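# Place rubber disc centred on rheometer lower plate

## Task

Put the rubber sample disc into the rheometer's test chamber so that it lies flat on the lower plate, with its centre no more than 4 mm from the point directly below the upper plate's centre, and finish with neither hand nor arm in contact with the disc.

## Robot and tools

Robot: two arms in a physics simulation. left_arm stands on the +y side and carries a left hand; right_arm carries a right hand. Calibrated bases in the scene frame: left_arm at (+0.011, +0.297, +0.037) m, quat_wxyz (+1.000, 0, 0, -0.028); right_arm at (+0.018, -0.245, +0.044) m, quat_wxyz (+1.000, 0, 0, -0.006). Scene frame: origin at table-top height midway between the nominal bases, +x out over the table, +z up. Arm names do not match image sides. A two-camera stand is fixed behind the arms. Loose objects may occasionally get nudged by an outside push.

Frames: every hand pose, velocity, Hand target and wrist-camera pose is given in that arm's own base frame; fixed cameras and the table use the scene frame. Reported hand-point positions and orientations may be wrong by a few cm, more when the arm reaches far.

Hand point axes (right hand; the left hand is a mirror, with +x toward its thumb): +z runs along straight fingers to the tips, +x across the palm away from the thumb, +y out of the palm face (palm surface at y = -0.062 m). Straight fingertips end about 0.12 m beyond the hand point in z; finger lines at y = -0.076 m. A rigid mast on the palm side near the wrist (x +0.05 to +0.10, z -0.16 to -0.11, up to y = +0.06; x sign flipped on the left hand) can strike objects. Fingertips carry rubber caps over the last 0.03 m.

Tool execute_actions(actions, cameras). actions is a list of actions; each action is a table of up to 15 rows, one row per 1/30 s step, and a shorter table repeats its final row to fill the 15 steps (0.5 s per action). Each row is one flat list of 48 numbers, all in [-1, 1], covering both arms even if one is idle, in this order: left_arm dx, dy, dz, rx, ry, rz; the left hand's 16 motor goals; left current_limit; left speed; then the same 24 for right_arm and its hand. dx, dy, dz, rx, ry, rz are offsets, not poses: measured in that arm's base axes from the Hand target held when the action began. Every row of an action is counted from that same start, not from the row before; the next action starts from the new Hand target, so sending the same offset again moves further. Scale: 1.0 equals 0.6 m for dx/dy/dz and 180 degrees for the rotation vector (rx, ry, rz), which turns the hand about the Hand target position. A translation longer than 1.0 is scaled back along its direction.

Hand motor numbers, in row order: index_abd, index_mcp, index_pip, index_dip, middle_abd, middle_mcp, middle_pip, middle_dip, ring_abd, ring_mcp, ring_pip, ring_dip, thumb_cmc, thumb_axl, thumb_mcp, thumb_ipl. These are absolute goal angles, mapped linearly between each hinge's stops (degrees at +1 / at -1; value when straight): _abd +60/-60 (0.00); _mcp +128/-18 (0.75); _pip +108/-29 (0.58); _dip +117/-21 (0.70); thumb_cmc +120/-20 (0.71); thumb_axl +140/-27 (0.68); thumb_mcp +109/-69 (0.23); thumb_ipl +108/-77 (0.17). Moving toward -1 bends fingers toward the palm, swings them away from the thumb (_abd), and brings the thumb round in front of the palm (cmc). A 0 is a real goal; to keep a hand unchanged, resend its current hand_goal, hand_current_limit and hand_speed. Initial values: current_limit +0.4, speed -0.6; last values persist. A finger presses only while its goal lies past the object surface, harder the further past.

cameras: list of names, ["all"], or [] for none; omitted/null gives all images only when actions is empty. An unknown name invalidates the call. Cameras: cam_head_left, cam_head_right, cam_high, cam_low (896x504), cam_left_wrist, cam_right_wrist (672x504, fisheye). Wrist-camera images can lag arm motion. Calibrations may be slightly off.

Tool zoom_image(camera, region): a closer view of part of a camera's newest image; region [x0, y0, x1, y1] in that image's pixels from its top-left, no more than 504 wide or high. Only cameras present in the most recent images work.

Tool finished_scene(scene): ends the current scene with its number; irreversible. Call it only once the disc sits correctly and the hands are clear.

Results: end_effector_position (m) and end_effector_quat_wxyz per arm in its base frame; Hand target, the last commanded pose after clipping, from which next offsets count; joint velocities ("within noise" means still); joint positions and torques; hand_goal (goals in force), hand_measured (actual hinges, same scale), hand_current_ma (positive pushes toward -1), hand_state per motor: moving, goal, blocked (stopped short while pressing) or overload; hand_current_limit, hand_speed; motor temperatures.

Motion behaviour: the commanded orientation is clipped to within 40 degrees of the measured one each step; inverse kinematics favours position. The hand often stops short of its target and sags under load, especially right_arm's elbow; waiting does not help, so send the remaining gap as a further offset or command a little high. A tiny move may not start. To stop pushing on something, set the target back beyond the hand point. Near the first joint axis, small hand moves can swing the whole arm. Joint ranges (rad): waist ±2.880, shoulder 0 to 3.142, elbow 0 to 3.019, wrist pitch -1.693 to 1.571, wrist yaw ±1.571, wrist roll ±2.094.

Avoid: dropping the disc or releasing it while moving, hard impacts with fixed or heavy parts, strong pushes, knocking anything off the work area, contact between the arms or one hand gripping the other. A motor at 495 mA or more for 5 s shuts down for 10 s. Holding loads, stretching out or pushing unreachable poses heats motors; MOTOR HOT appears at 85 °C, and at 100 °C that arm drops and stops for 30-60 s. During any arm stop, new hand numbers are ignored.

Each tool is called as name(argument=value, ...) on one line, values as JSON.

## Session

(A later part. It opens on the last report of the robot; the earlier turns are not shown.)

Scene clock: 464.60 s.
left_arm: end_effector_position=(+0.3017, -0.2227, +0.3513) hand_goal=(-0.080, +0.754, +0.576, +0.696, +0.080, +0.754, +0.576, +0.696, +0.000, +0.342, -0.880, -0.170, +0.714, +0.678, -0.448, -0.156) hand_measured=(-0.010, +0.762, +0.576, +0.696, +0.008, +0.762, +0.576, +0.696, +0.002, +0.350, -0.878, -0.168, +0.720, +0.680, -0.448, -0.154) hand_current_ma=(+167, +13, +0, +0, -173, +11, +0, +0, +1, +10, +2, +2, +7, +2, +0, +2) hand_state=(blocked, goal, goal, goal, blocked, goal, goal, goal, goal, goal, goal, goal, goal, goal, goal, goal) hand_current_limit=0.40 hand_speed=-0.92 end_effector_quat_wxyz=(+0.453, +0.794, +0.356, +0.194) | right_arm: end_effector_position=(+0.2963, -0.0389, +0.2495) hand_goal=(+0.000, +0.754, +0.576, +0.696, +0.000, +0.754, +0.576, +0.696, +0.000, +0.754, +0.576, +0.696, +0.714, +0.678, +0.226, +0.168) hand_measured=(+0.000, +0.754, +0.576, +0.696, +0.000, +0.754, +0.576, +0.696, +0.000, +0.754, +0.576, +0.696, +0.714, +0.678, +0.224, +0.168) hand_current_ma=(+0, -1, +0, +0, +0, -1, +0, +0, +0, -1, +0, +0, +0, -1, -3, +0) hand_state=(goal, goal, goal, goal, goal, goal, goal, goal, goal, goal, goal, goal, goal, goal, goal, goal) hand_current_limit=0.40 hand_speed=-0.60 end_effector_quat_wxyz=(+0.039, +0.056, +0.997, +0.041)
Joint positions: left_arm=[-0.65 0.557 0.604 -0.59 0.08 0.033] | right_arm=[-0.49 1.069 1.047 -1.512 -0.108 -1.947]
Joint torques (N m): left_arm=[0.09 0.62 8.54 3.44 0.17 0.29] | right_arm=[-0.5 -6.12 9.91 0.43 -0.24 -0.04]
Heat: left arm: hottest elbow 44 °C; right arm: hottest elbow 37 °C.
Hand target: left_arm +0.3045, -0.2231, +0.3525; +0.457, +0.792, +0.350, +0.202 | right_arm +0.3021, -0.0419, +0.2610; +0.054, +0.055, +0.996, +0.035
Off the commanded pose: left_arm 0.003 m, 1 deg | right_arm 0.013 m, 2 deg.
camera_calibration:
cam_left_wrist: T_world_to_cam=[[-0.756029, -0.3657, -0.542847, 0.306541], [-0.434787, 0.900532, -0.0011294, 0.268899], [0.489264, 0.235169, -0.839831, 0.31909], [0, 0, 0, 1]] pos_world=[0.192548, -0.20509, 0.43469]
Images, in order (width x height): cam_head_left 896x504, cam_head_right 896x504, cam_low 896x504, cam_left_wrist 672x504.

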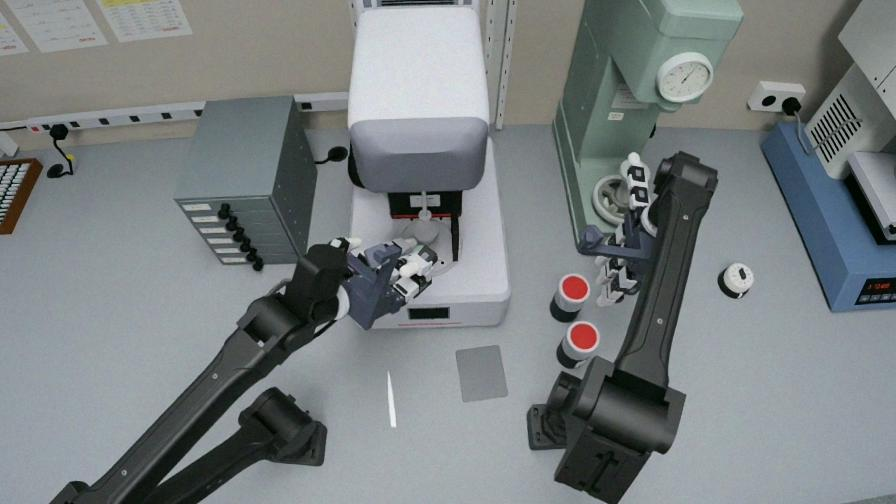

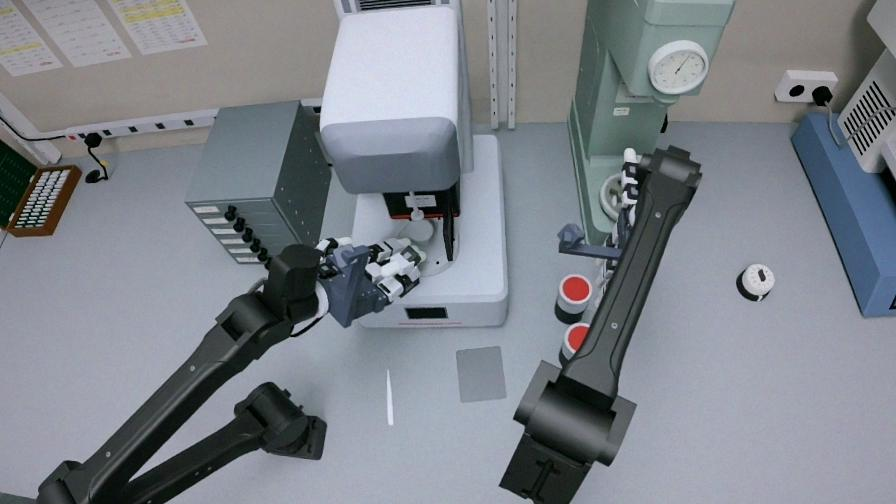

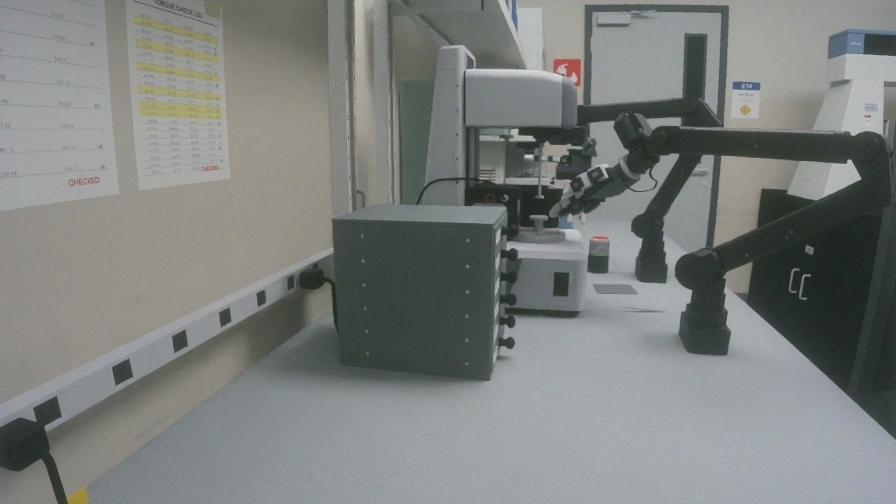

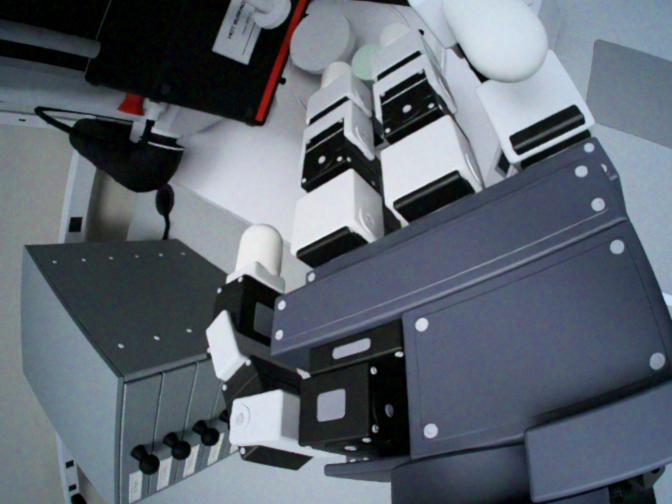

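execute_actions(actions=[[[0.034,-0.0025,-0.006,0,0,0, -0.08,0.754,0.576,0.696, 0.08,0.754,0.576,0.696, 0,0.342,-0.88,-0.17, 0.714,0.678,-0.449,-0.157, 0.4,-0.92, 0,0,0,0,0,0, 0,0.754,0.576,0.696,0,0.754,0.576,0.696,0,0.754,0.576,0.696,0.714,0.678,0.226,0.168,0.4,-0.6]],[[0.034,-0.0025,0,0,0,0, -0.08,0.754,0.576,0.696, 0.08,0.754,0.576,0.696, 0,0.342,-0.88,-0.17, 0.714,0.678,-0.449,-0.157, 0.4,-0.92, 0,0,0,0,0,0, 0,0.754,0.576,0.696,0,0.754,0.576,0.696,0,0.754,0.576,0.696,0.714,0.678,0.226,0.168,0.4,-0.6]]], cameras=["cam_head_left","cam_head_right","cam_low","cam_left_wrist"])

zoom_image(camera="cam_head_left", region=[370, 190, 470, 290])

zoom_image(camera="cam_low", region=[500, 160, 600, 260])

zoom_image(camera="cam_left_wrist", region=[260, 0, 440, 135])

Scene clock: 483.87 s.
left_arm: end_effector_position=(+0.3315, -0.2173, +0.3473) hand_goal=(-0.080, +0.754, +0.576, +0.696, +0.080, +0.754, +0.576, +0.696, +0.000, +0.342, -0.880, -0.170, +0.714, +0.678, -0.448, -0.156) hand_measured=(-0.120, +0.810, +0.608, +0.708, +0.066, +0.758, +0.574, +0.694, +0.002, +0.350, -0.878, -0.168, +0.720, +0.680, -0.448, -0.154) hand_current_ma=(-76, +162, +68, +19, -20, +3, -1, -2, +1, +10, +2, +2, +7, +2, +0, +2) hand_state=(blocked, blocked, blocked, goal, goal, goal, goal, goal, goal, goal, goal, goal, goal, goal, goal, goal) hand_current_limit=0.40 hand_speed=-0.92 end_effector_quat_wxyz=(+0.459, +0.789, +0.356, +0.199) | right_arm: end_effector_position=(+0.2963, -0.0389, +0.2495) hand_goal=(+0.000, +0.754, +0.576, +0.696, +0.000, +0.754, +0.576, +0.696, +0.000, +0.754, +0.576, +0.696, +0.714, +0.678, +0.226, +0.168) hand_measured=(+0.000, +0.754, +0.576, +0.696, +0.000, +0.754, +0.576, +0.696, +0.000, +0.754, +0.576, +0.696, +0.714, +0.678, +0.224, +0.168) hand_current_ma=(+0, -1, +0, +0, +0, -1, +0, +0, +0, -1, +0, +0, +0, -1, -3, +0) hand_state=(goal, goal, goal, goal, goal, goal, goal, goal, goal, goal, goal, goal, goal, goal, goal, goal) hand_current_limit=0.40 hand_speed=-0.60 end_effector_quat_wxyz=(+0.039, +0.056, +0.997, +0.041)
Joint positions: left_arm=[-0.545 0.633 0.604 -0.501 0.166 0.083] | right_arm=[-0.49 1.069 1.047 -1.512 -0.108 -1.947]
Joint torques (N m): left_arm=[-0.21 3.96 10.59 3.71 0.34 0.29] | right_arm=[-0.5 -6.07 9.92 0.43 -0.24 -0.04]
Heat: left arm: hottest elbow 43 °C; right arm: hottest elbow 37 °C.
Hand target: left_arm +0.3454, -0.2260, +0.3489; +0.457, +0.792, +0.350, +0.203 | right_arm +0.3021, -0.0419, +0.2610; +0.054, +0.055, +0.996, +0.035
Off the commanded pose: left_arm 0.017 m, 1 deg | right_arm 0.013 m, 2 deg.
camera_calibration:
cam_left_wrist: T_world_to_cam=[[-0.74612, -0.376205, -0.54934, 0.325547], [-0.440185, 0.897747, -0.016941, 0.283589], [0.499542, 0.229171, -0.835427, 0.293584], [0, 0, 0, 1]] pos_world=[0.221071, -0.1994, 0.428908]
Images, in order (width x height): cam_head_left 896x504, cam_head_right 896x504, cam_low 896x504, cam_left_wrist 672x504.

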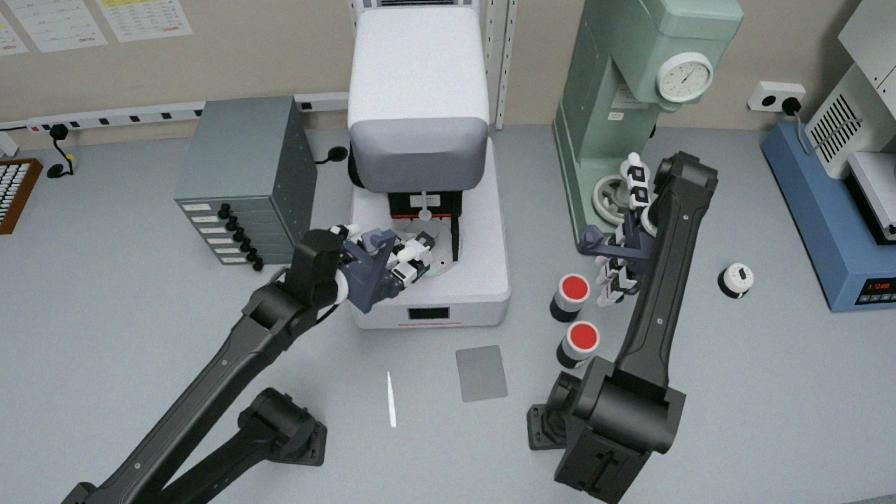

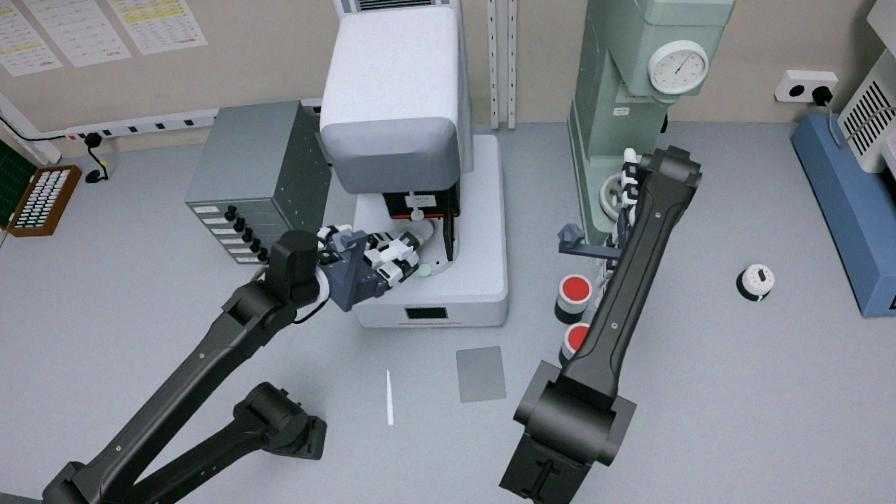

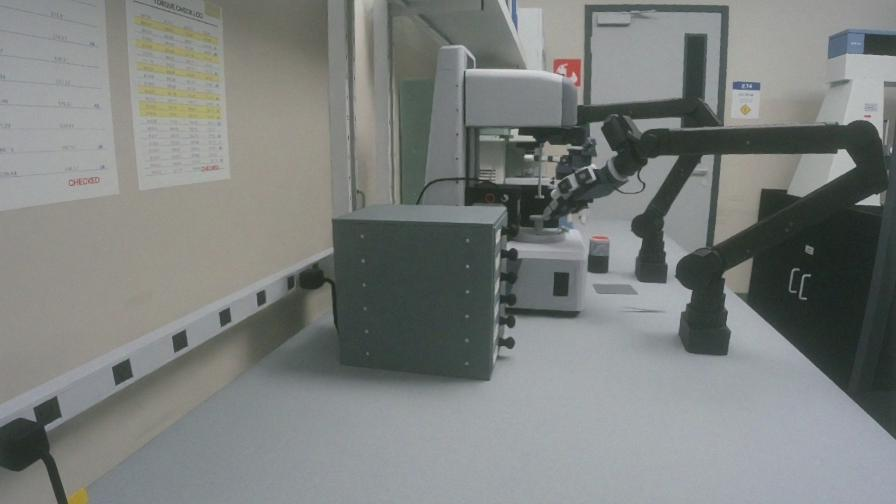

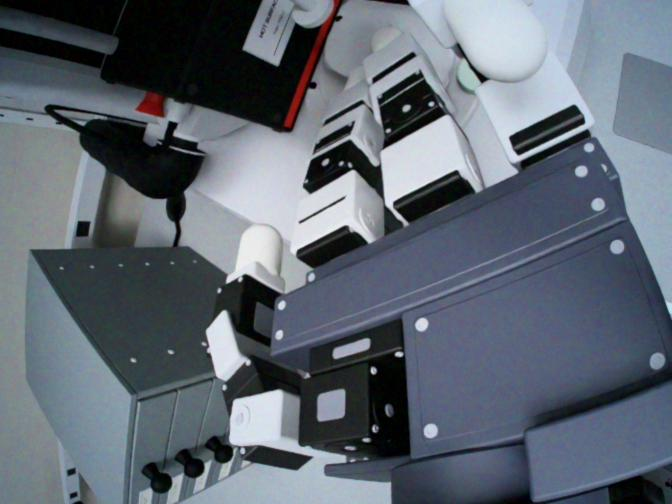

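Scaled by 5.040 from the camera's 896x504 image, which has a finer 1280x720 frame.

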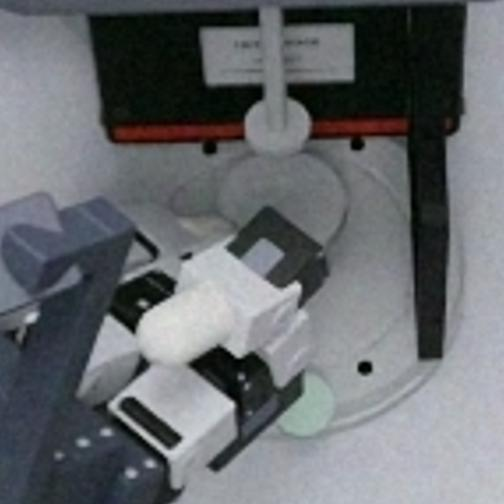

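Scaled by 5.040 from the camera's 896x504 image, which has a finer 1280x720 frame.

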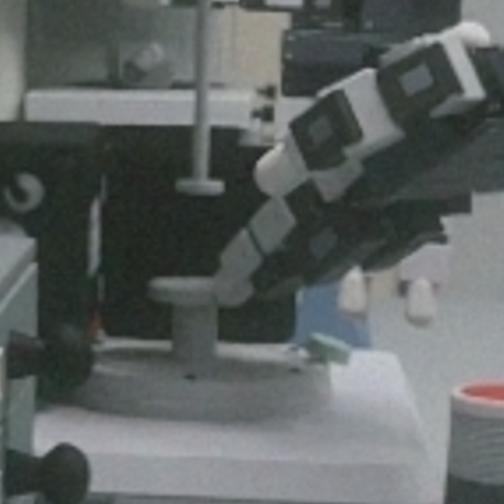

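Scaled by 2.800 from the camera's 672x504 image, which has a finer 960x720 frame.

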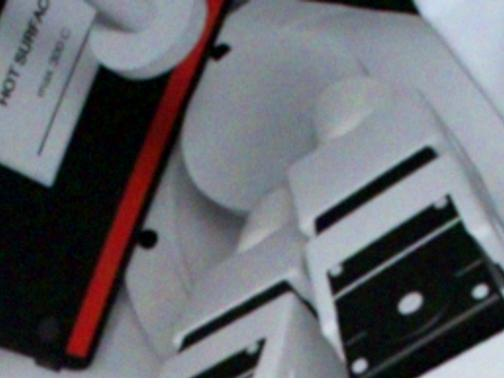

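execute_actions(actions=[[[-0.03,0.01,0.03,0,0,0, 0.05,0.754,0.576,0.696, -0.05,0.754,0.576,0.696, 0,0.342,-0.88,-0.17, 0.714,0.678,-0.449,-0.157, 0.4,-0.8, 0,0,0,0,0,0, 0,0.754,0.576,0.696,0,0.754,0.576,0.696,0,0.754,0.576,0.696,0.714,0.678,0.226,0.168,0.4,-0.6]],[[-0.06,0.05,0.04,0,0,0, 0,0.754,0.576,0.696, 0,0.754,0.576,0.696, 0,0.342,-0.88,-0.17, 0.714,0.678,-0.449,-0.157, 0.4,-0.8, 0,0,0,0,0,0, 0,0.754,0.576,0.696,0,0.754,0.576,0.696,0,0.754,0.576,0.696,0.714,0.678,0.226,0.168,0.4,-0.6]],[[-0.08,0.06,0.04,0,0,0, 0,0.754,0.576,0.696, 0,0.754,0.576,0.696, 0,0.342,-0.88,-0.17, 0.714,0.678,-0.449,-0.157, 0.4,-0.8, 0,0,0,0,0,0, 0,0.754,0.576,0.696,0,0.754,0.576,0.696,0,0.754,0.576,0.696,0.714,0.678,0.226,0.168,0.4,-0.6]]], cameras=["all"])

zoom_image(camera="cam_head_left", region=[400, 230, 460, 290])

zoom_image(camera="cam_low", region=[520, 200, 580, 260])

Scene clock: 504.10 s.
left_arm: end_effector_position=(+0.2467, -0.1574, +0.3768) hand_goal=(+0.000, +0.754, +0.576, +0.696, +0.000, +0.754, +0.576, +0.696, +0.000, +0.342, -0.880, -0.170, +0.714, +0.678, -0.448, -0.156) hand_measured=(-0.002, +0.766, +0.578, +0.696, -0.002, +0.760, +0.576, +0.694, +0.002, +0.350, -0.878, -0.168, +0.720, +0.680, -0.448, -0.154) hand_current_ma=(-2, +18, +2, +0, -2, +8, +0, -2, +1, +10, +2, +2, +7, +2, +0, +2) hand_state=(goal, goal, goal, goal, goal, goal, goal, goal, goal, goal, goal, goal, goal, goal, goal, goal) hand_current_limit=0.40 hand_speed=-0.80 end_effector_quat_wxyz=(+0.442, +0.800, +0.362, +0.185) | right_arm: end_effector_position=(+0.2963, -0.0389, +0.2495) hand_goal=(+0.000, +0.754, +0.576, +0.696, +0.000, +0.754, +0.576, +0.696, +0.000, +0.754, +0.576, +0.696, +0.714, +0.678, +0.226, +0.168) hand_measured=(+0.000, +0.754, +0.576, +0.696, +0.000, +0.754, +0.576, +0.696, +0.000, +0.754, +0.576, +0.696, +0.714, +0.678, +0.224, +0.168) hand_current_ma=(+0, -1, +0, +0, +0, -1, +0, +0, +0, -1, +0, +0, +0, -1, -3, +0) hand_state=(goal, goal, goal, goal, goal, goal, goal, goal, goal, goal, goal, goal, goal, goal, goal, goal) hand_current_limit=0.40 hand_speed=-0.60 end_effector_quat_wxyz=(+0.039, +0.056, +0.997, +0.041)
Joint positions: left_arm=[-0.463 0.303 0.658 -0.946 0.24 0.129] | right_arm=[-0.49 1.069 1.047 -1.512 -0.108 -1.947]
Joint torques (N m): left_arm=[0.21 3.19 13.48 1.57 0.31 0.28] | right_arm=[-0.5 -6.12 9.94 0.43 -0.24 -0.04]
Heat: left arm: hottest elbow 44 °C; right arm: hottest elbow 37 °C.
Hand target: left_arm +0.2433, -0.1541, +0.4149; +0.457, +0.792, +0.350, +0.203 | right_arm +0.3021, -0.0419, +0.2610; +0.054, +0.055, +0.996, +0.035
Off the commanded pose: left_arm 0.038 m, 3 deg | right_arm 0.013 m, 2 deg.
camera_calibration:
cam_left_wrist: T_world_to_cam=[[-0.772254, -0.359711, -0.523672, 0.300332], [-0.435456, 0.899889, 0.0240271, 0.17686], [0.462604, 0.246591, -0.851581, 0.364769], [0, 0, 0, 1]] pos_world=[0.140204, -0.141071, 0.463656]

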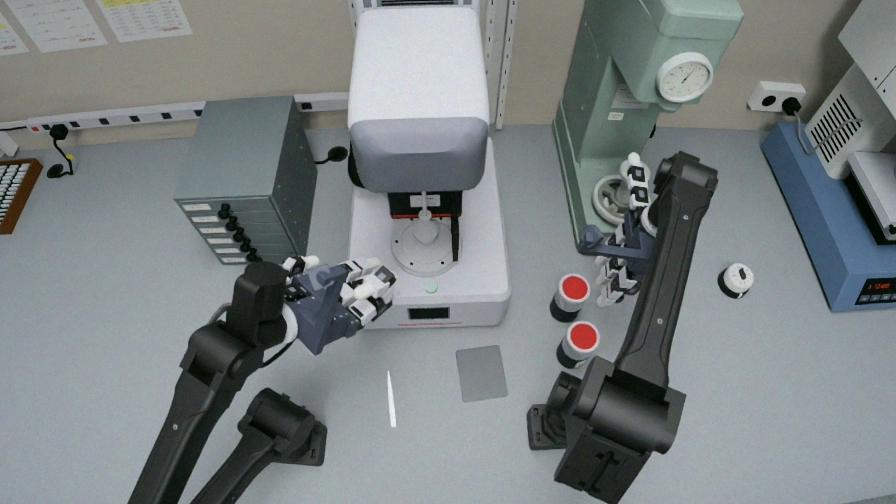

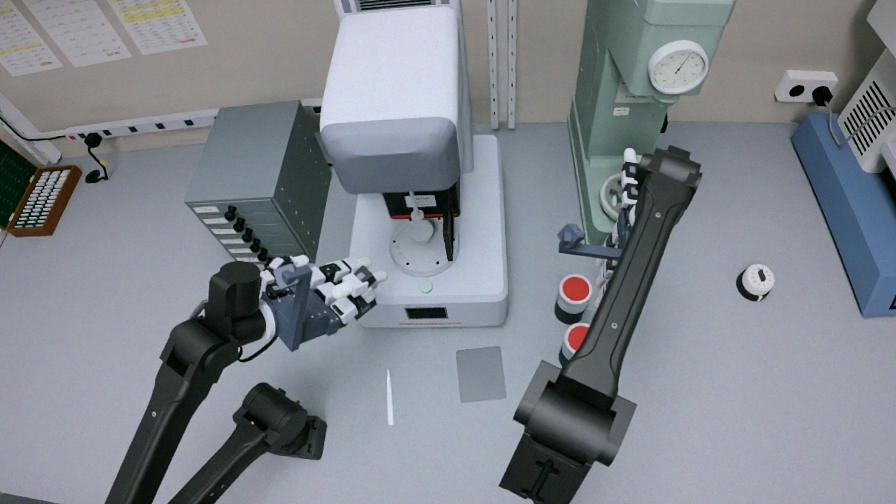

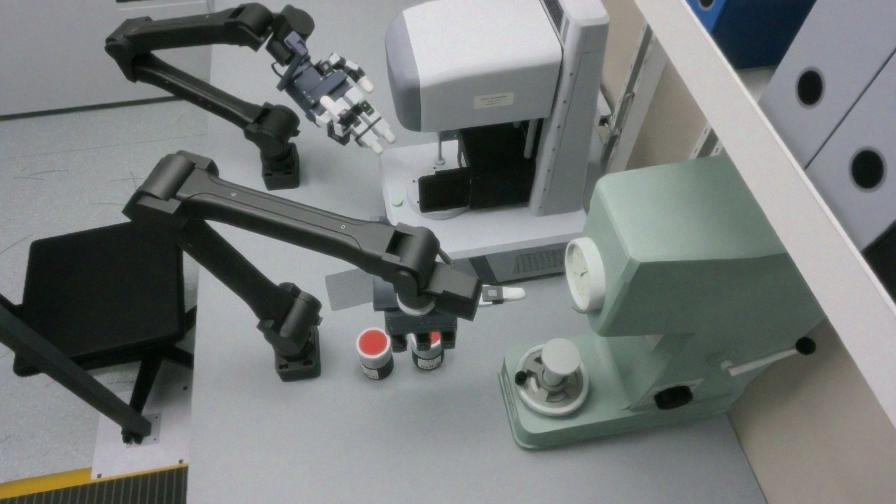

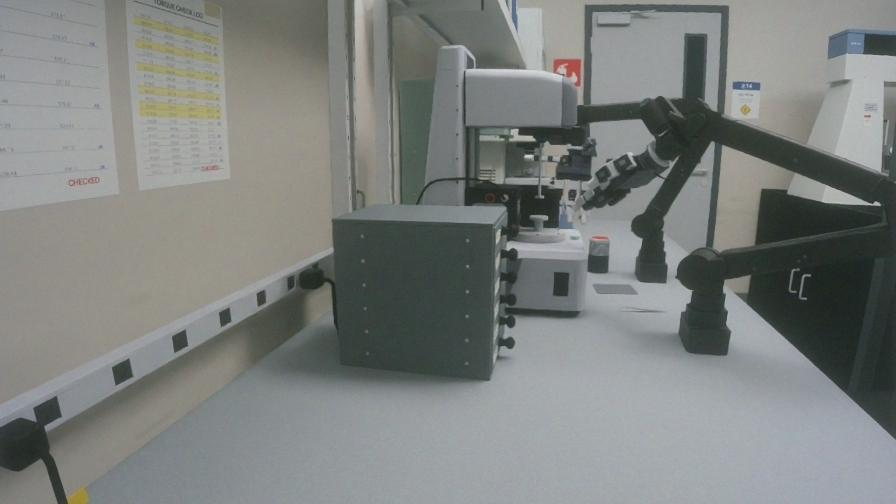

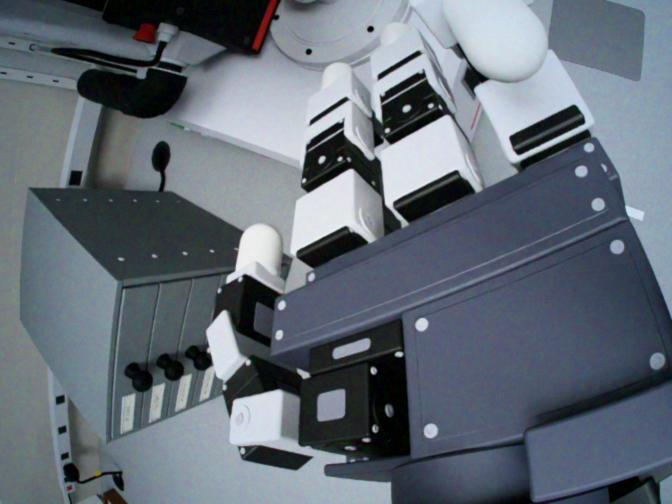

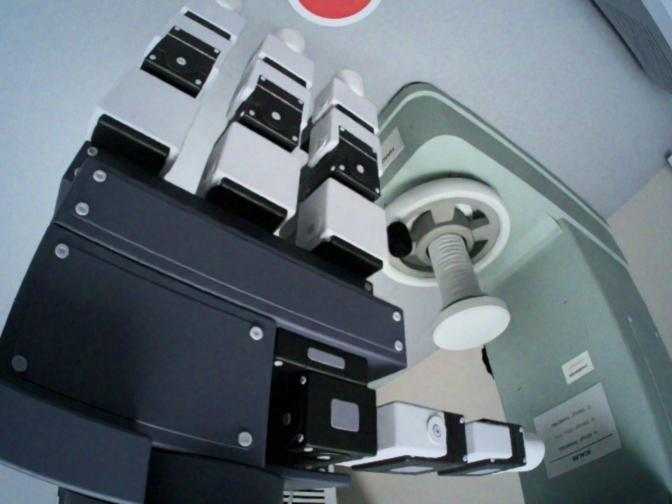

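Scaled by 8.400 from the camera's 896x504 image, which has a finer 1280x720 frame.

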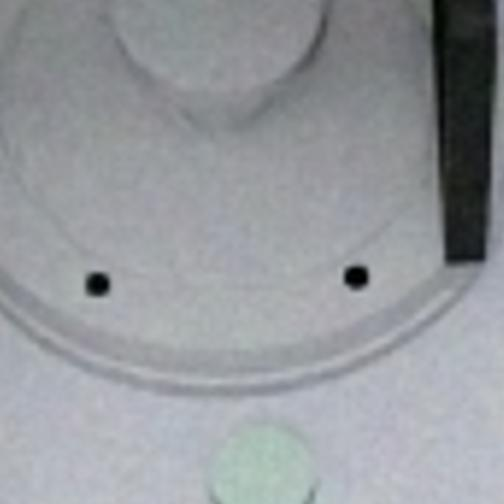

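Scaled by 8.400 from the camera's 896x504 image, which has a finer 1280x720 frame.

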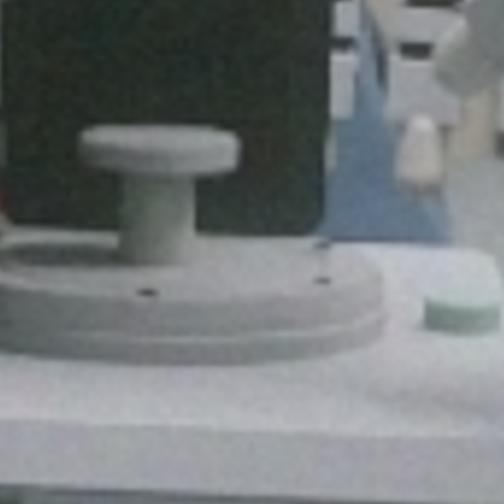

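zoom_image(camera="cam_head_right", region=[380, 240, 460, 320])

zoom_image(camera="cam_head_left", region=[380, 240, 460, 320])

Scaled by 6.300 from the camera's 896x504 image, which has a finer 1280x720 frame.

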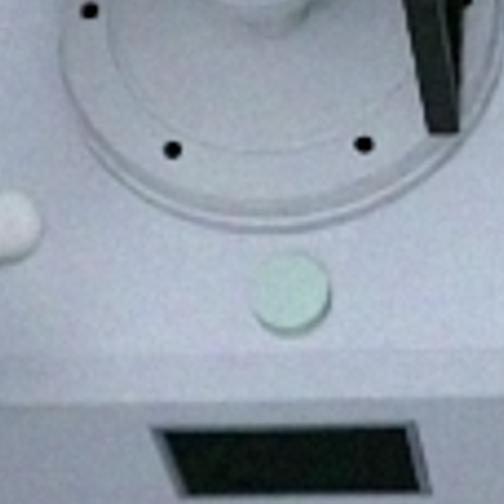

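Scaled by 6.300 from the camera's 896x504 image, which has a finer 1280x720 frame.

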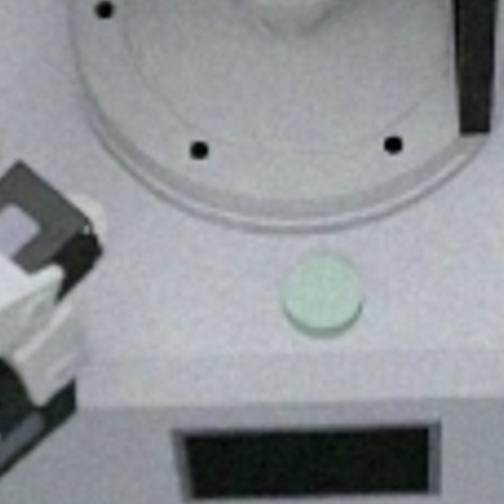

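execute_actions(actions=[[[0.005,-0.05,-0.06,0,0,0, 0.133,0.754,0.576,0.696, -0.133,0.754,0.576,0.696, 0,0.342,-0.88,-0.17, 0.714,0.678,-0.449,-0.157, 0.4,-0.8, 0,0,0,0,0,0, 0,0.754,0.576,0.696,0,0.754,0.576,0.696,0,0.754,0.576,0.696,0.714,0.678,0.226,0.168,0.4,-0.6]],[[0.005,-0.06,-0.06,0,0,0, 0.133,0.754,0.576,0.696, -0.133,0.754,0.576,0.696, 0,0.342,-0.88,-0.17, 0.714,0.678,-0.449,-0.157, 0.4,-0.8, 0,0,0,0,0,0, 0,0.754,0.576,0.696,0,0.754,0.576,0.696,0,0.754,0.576,0.696,0.714,0.678,0.226,0.168,0.4,-0.6]],[[0.01,-0.036,-0.04,0,0,0, 0.133,0.754,0.576,0.696, -0.133,0.754,0.576,0.696, 0,0.342,-0.88,-0.17, 0.714,0.678,-0.449,-0.157, 0.4,-0.8, 0,0,0,0,0,0, 0,0.754,0.576,0.696,0,0.754,0.576,0.696,0,0.754,0.576,0.696,0.714,0.678,0.226,0.168,0.4,-0.6]]], cameras=["cam_head_left","cam_head_right","cam_low","cam_left_wrist"])

zoom_image(camera="cam_head_left", region=[370, 240, 450, 320])

zoom_image(camera="cam_head_right", region=[370, 240, 450, 320])

zoom_image(camera="cam_low", region=[520, 190, 600, 270])

Scene clock: 519.70 s.
left_arm: end_effector_position=(+0.2547, -0.2393, +0.3179) hand_goal=(+0.134, +0.754, +0.576, +0.696, -0.132, +0.754, +0.576, +0.696, +0.000, +0.342, -0.880, -0.170, +0.714, +0.678, -0.448, -0.156) hand_measured=(+0.132, +0.766, +0.578, +0.696, -0.130, +0.760, +0.576, +0.694, +0.002, +0.350, -0.878, -0.168, +0.720, +0.680, -0.448, -0.154) hand_current_ma=(-1, +18, +2, +0, +1, +9, +0, -2, +1, +10, +2, +2, +7, +2, +0, +2) hand_state=(goal, goal, goal, goal, goal, goal, goal, goal, goal, goal, goal, goal, goal, goal, goal, goal) hand_current_limit=0.40 hand_speed=-0.80 end_effector_quat_wxyz=(+0.448, +0.798, +0.347, +0.205) | right_arm: end_effector_position=(+0.2963, -0.0389, +0.2495) hand_goal=(+0.000, +0.754, +0.576, +0.696, +0.000, +0.754, +0.576, +0.696, +0.000, +0.754, +0.576, +0.696, +0.714, +0.678, +0.226, +0.168) hand_measured=(+0.000, +0.754, +0.576, +0.696, +0.000, +0.754, +0.576, +0.696, +0.000, +0.754, +0.576, +0.696, +0.714, +0.678, +0.224, +0.168) hand_current_ma=(+0, -1, +0, +0, +0, -1, +0, +0, +0, -1, +0, +0, +0, -1, -3, +0) hand_state=(goal, goal, goal, goal, goal, goal, goal, goal, goal, goal, goal, goal, goal, goal, goal, goal) hand_current_limit=0.40 hand_speed=-0.60 end_effector_quat_wxyz=(+0.039, +0.056, +0.997, +0.041)
Joint positions: left_arm=[-0.912 0.467 0.496 -0.576 -0.154 -0.074] | right_arm=[-0.49 1.069 1.047 -1.512 -0.108 -1.947]
Joint torques (N m): left_arm=[-1.08 1.49 8.61 3.4 -0.21 -0.02] | right_arm=[-0.44 -6.07 9.92 0.4 -0.25 -0.04]
Heat: left arm: hottest elbow 45 °C; right arm: hottest elbow 37 °C.
Hand target: left_arm +0.2553, -0.2418, +0.3189; +0.457, +0.792, +0.350, +0.202 | right_arm +0.3021, -0.0419, +0.2610; +0.054, +0.055, +0.996, +0.035
Off the commanded pose: left_arm 0.003 m, 1 deg | right_arm 0.013 m, 2 deg.
camera_calibration:
cam_left_wrist: T_world_to_cam=[[-0.747151, -0.349718, -0.56521, 0.255446], [-0.430062, 0.902745, 0.00993511, 0.259181], [0.506766, 0.250499, -0.824887, 0.312271], [0, 0, 0, 1]] pos_world=[0.144072, -0.222864, 0.399394]
Images, in order (width x height): cam_head_left 896x504, cam_head_right 896x504, cam_low 896x504, cam_left_wrist 672x504.

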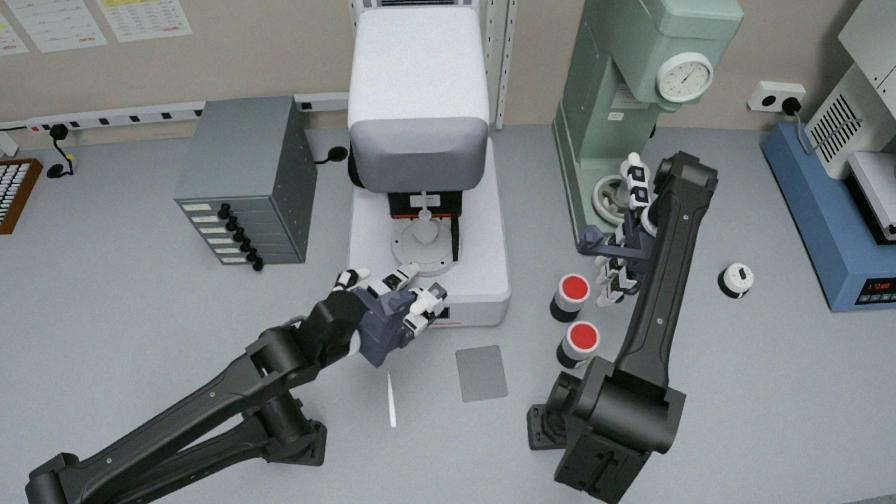

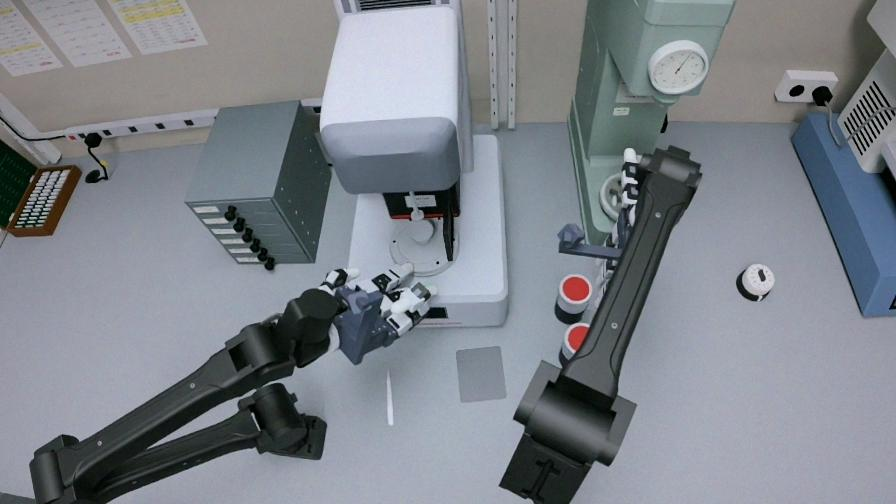

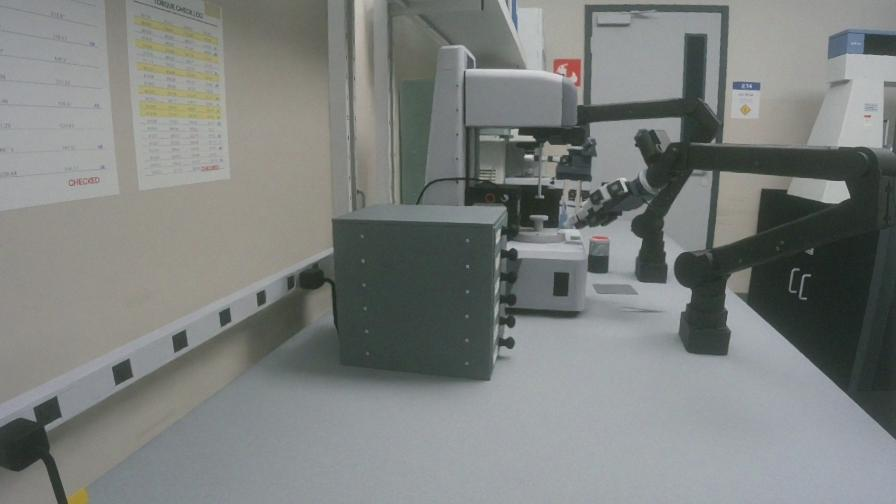

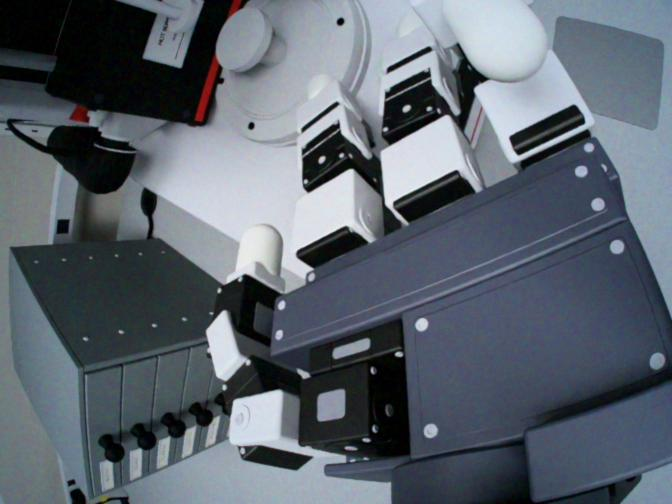

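Scaled by 6.300 from the camera's 896x504 image, which has a finer 1280x720 frame.

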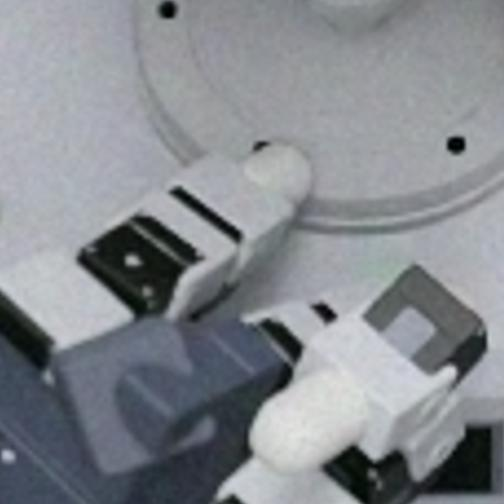

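Scaled by 6.300 from the camera's 896x504 image, which has a finer 1280x720 frame.

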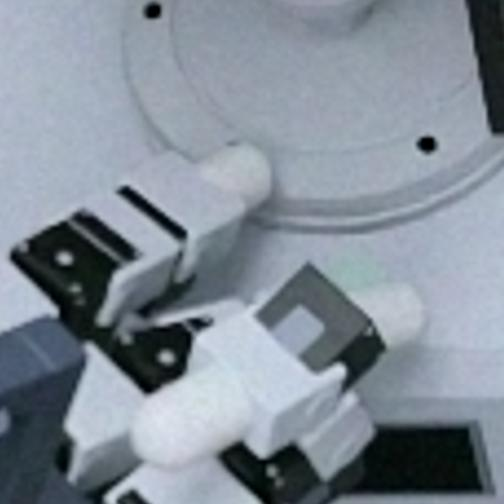

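Scaled by 6.300 from the camera's 896x504 image, which has a finer 1280x720 frame.

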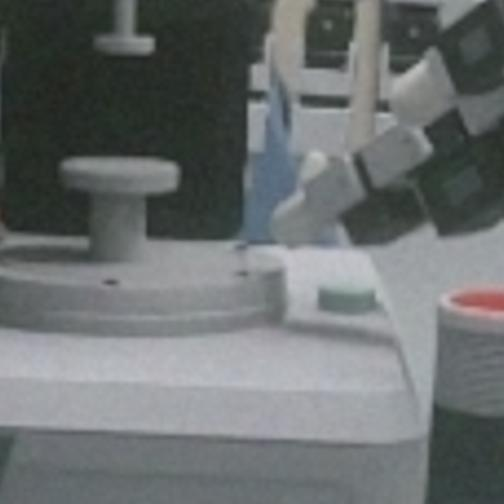

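execute_actions(actions=[[[0,-0.012,-0.045,0,0,0, 0.133,0.754,0.576,0.696, -0.133,0.754,0.576,0.696, 0,-0.616,-0.59,0.116, 0.714,0.678,-0.449,-0.157, 0.4,-0.7, 0,0,0,0,0,0, 0,0.754,0.576,0.696,0,0.754,0.576,0.696,0,0.754,0.576,0.696,0.714,0.678,0.226,0.168,0.4,-0.6]]], cameras=["cam_head_left","cam_head_right","cam_low","cam_left_wrist"])

zoom_image(camera="cam_head_left", region=[380, 250, 450, 320])

zoom_image(camera="cam_head_right", region=[380, 250, 450, 320])

zoom_image(camera="cam_low", region=[540, 200, 600, 260])

Scene clock: 536.40 s.
left_arm: end_effector_position=(+0.2552, -0.2454, +0.3022) hand_goal=(+0.134, +0.754, +0.576, +0.696, -0.132, +0.754, +0.576, +0.696, +0.000, -0.616, -0.590, +0.116, +0.714, +0.678, -0.448, -0.156) hand_measured=(+0.140, +0.756, +0.576, +0.698, -0.130, +0.762, +0.576, +0.694, +0.002, -0.610, -0.594, +0.112, +0.720, +0.680, -0.448, -0.154) hand_current_ma=(+6, +1, +0, +1, +1, +11, +0, -2, +1, +7, -4, -3, +7, +3, +0, +2) hand_state=(goal, goal, goal, goal, goal, goal, goal, goal, goal, goal, goal, goal, goal, goal, goal, goal) hand_current_limit=0.40 hand_speed=-0.70 end_effector_quat_wxyz=(+0.458, +0.792, +0.346, +0.210) | right_arm: end_effector_position=(+0.2963, -0.0389, +0.2495) hand_goal=(+0.000, +0.754, +0.576, +0.696, +0.000, +0.754, +0.576, +0.696, +0.000, +0.754, +0.576, +0.696, +0.714, +0.678, +0.226, +0.168) hand_measured=(+0.000, +0.754, +0.576, +0.696, +0.000, +0.754, +0.576, +0.696, +0.000, +0.754, +0.576, +0.696, +0.714, +0.678, +0.224, +0.168) hand_current_ma=(+0, -1, +0, +0, +0, -1, +0, +0, +0, -1, +0, +0, +0, -1, -3, +0) hand_state=(goal, goal, goal, goal, goal, goal, goal, goal, goal, goal, goal, goal, goal, goal, goal, goal) hand_current_limit=0.40 hand_speed=-0.60 end_effector_quat_wxyz=(+0.039, +0.056, +0.997, +0.041)
Joint positions: left_arm=[-0.936 0.486 0.442 -0.481 -0.18 -0.086] | right_arm=[-0.49 1.069 1.047 -1.512 -0.108 -1.947]
Joint torques (N m): left_arm=[-1.14 2.14 7.8 3.17 -0.08 -0.06] | right_arm=[-0.5 -6.07 9.92 0.4 -0.24 -0.05]
Heat: left arm: hottest elbow 44 °C; right arm: hottest elbow 37 °C.
Hand target: left_arm +0.2553, -0.2489, +0.2919; +0.457, +0.792, +0.350, +0.203 | right_arm +0.3021, -0.0419, +0.2610; +0.054, +0.055, +0.996, +0.035
Off the commanded pose: left_arm 0.011 m, 1 deg | right_arm 0.013 m, 2 deg.
camera_calibration:
cam_left_wrist: T_world_to_cam=[[-0.735432, -0.36249, -0.572487, 0.240883], [-0.433554, 0.901026, -0.01356, 0.27259], [0.520741, 0.238231, -0.819802, 0.292536], [0, 0, 0, 1]] pos_world=[0.143, -0.227985, 0.38142]
Images, in order (width x height): cam_head_left 896x504, cam_head_right 896x504, cam_low 896x504, cam_left_wrist 672x504.

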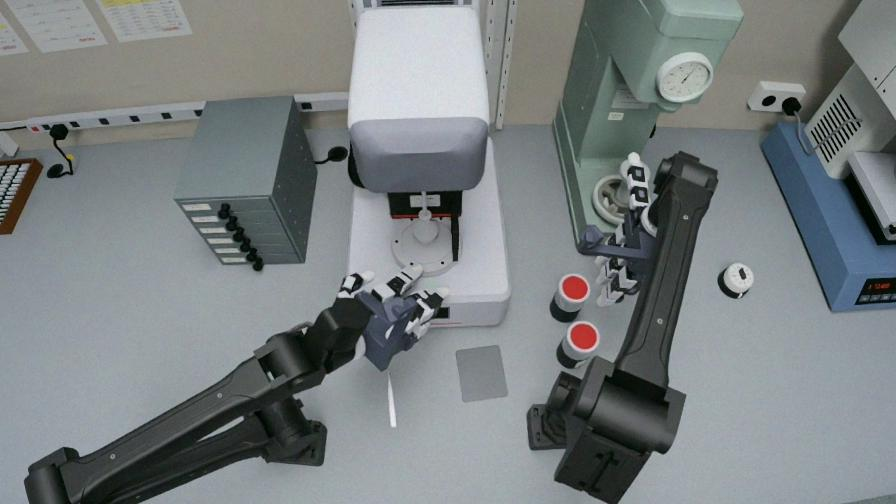

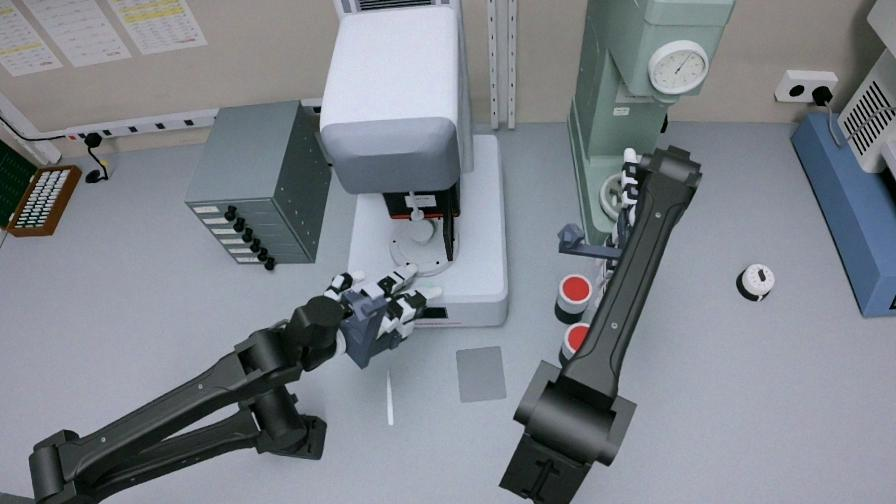

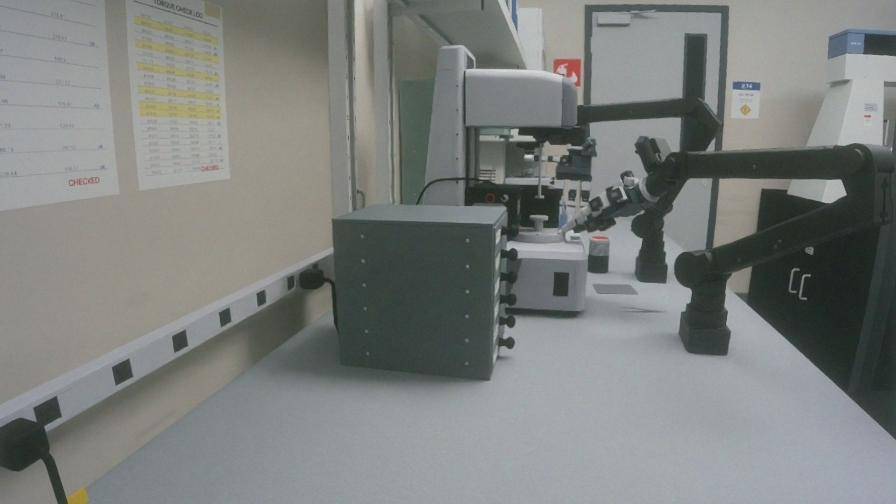

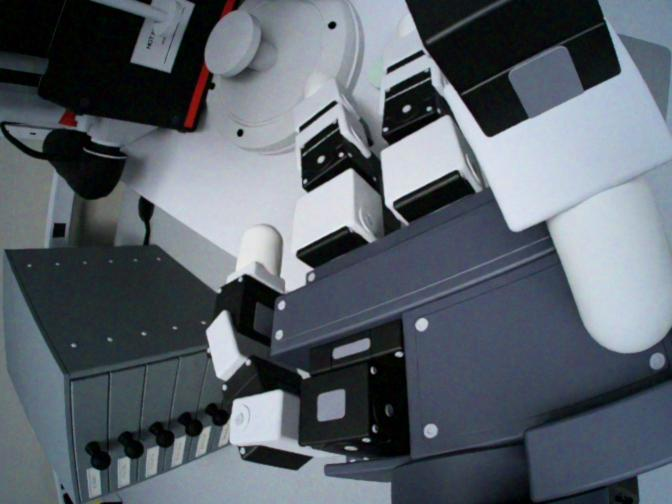

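Scaled by 7.200 from the camera's 896x504 image, which has a finer 1280x720 frame.

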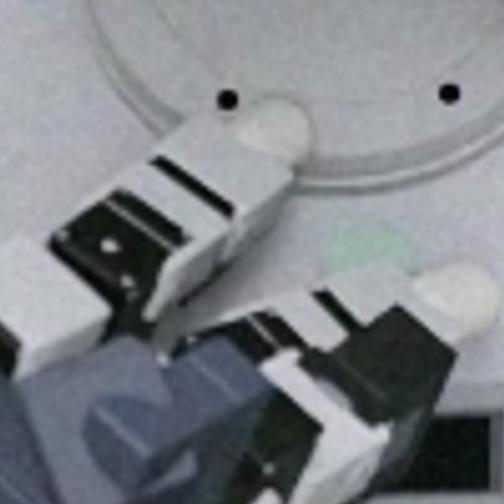

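Scaled by 7.200 from the camera's 896x504 image, which has a finer 1280x720 frame.

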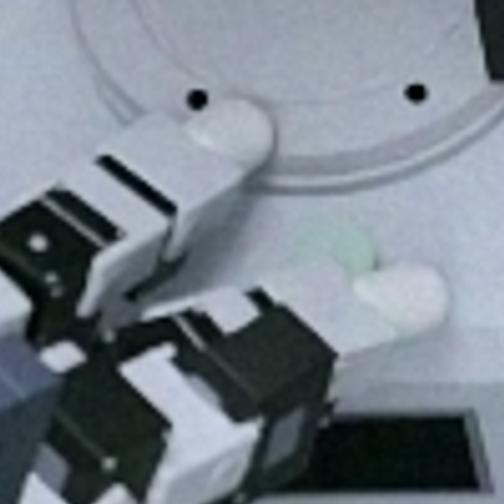

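Scaled by 8.400 from the camera's 896x504 image, which has a finer 1280x720 frame.

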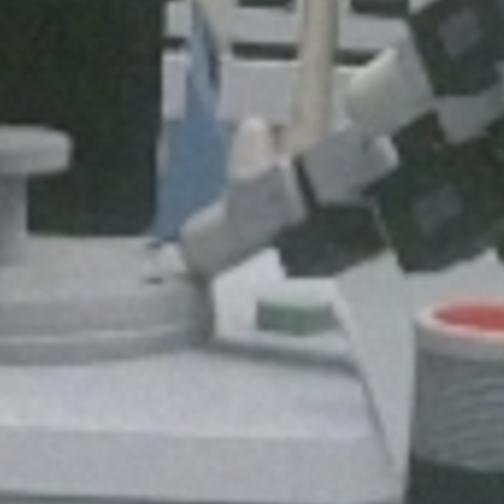

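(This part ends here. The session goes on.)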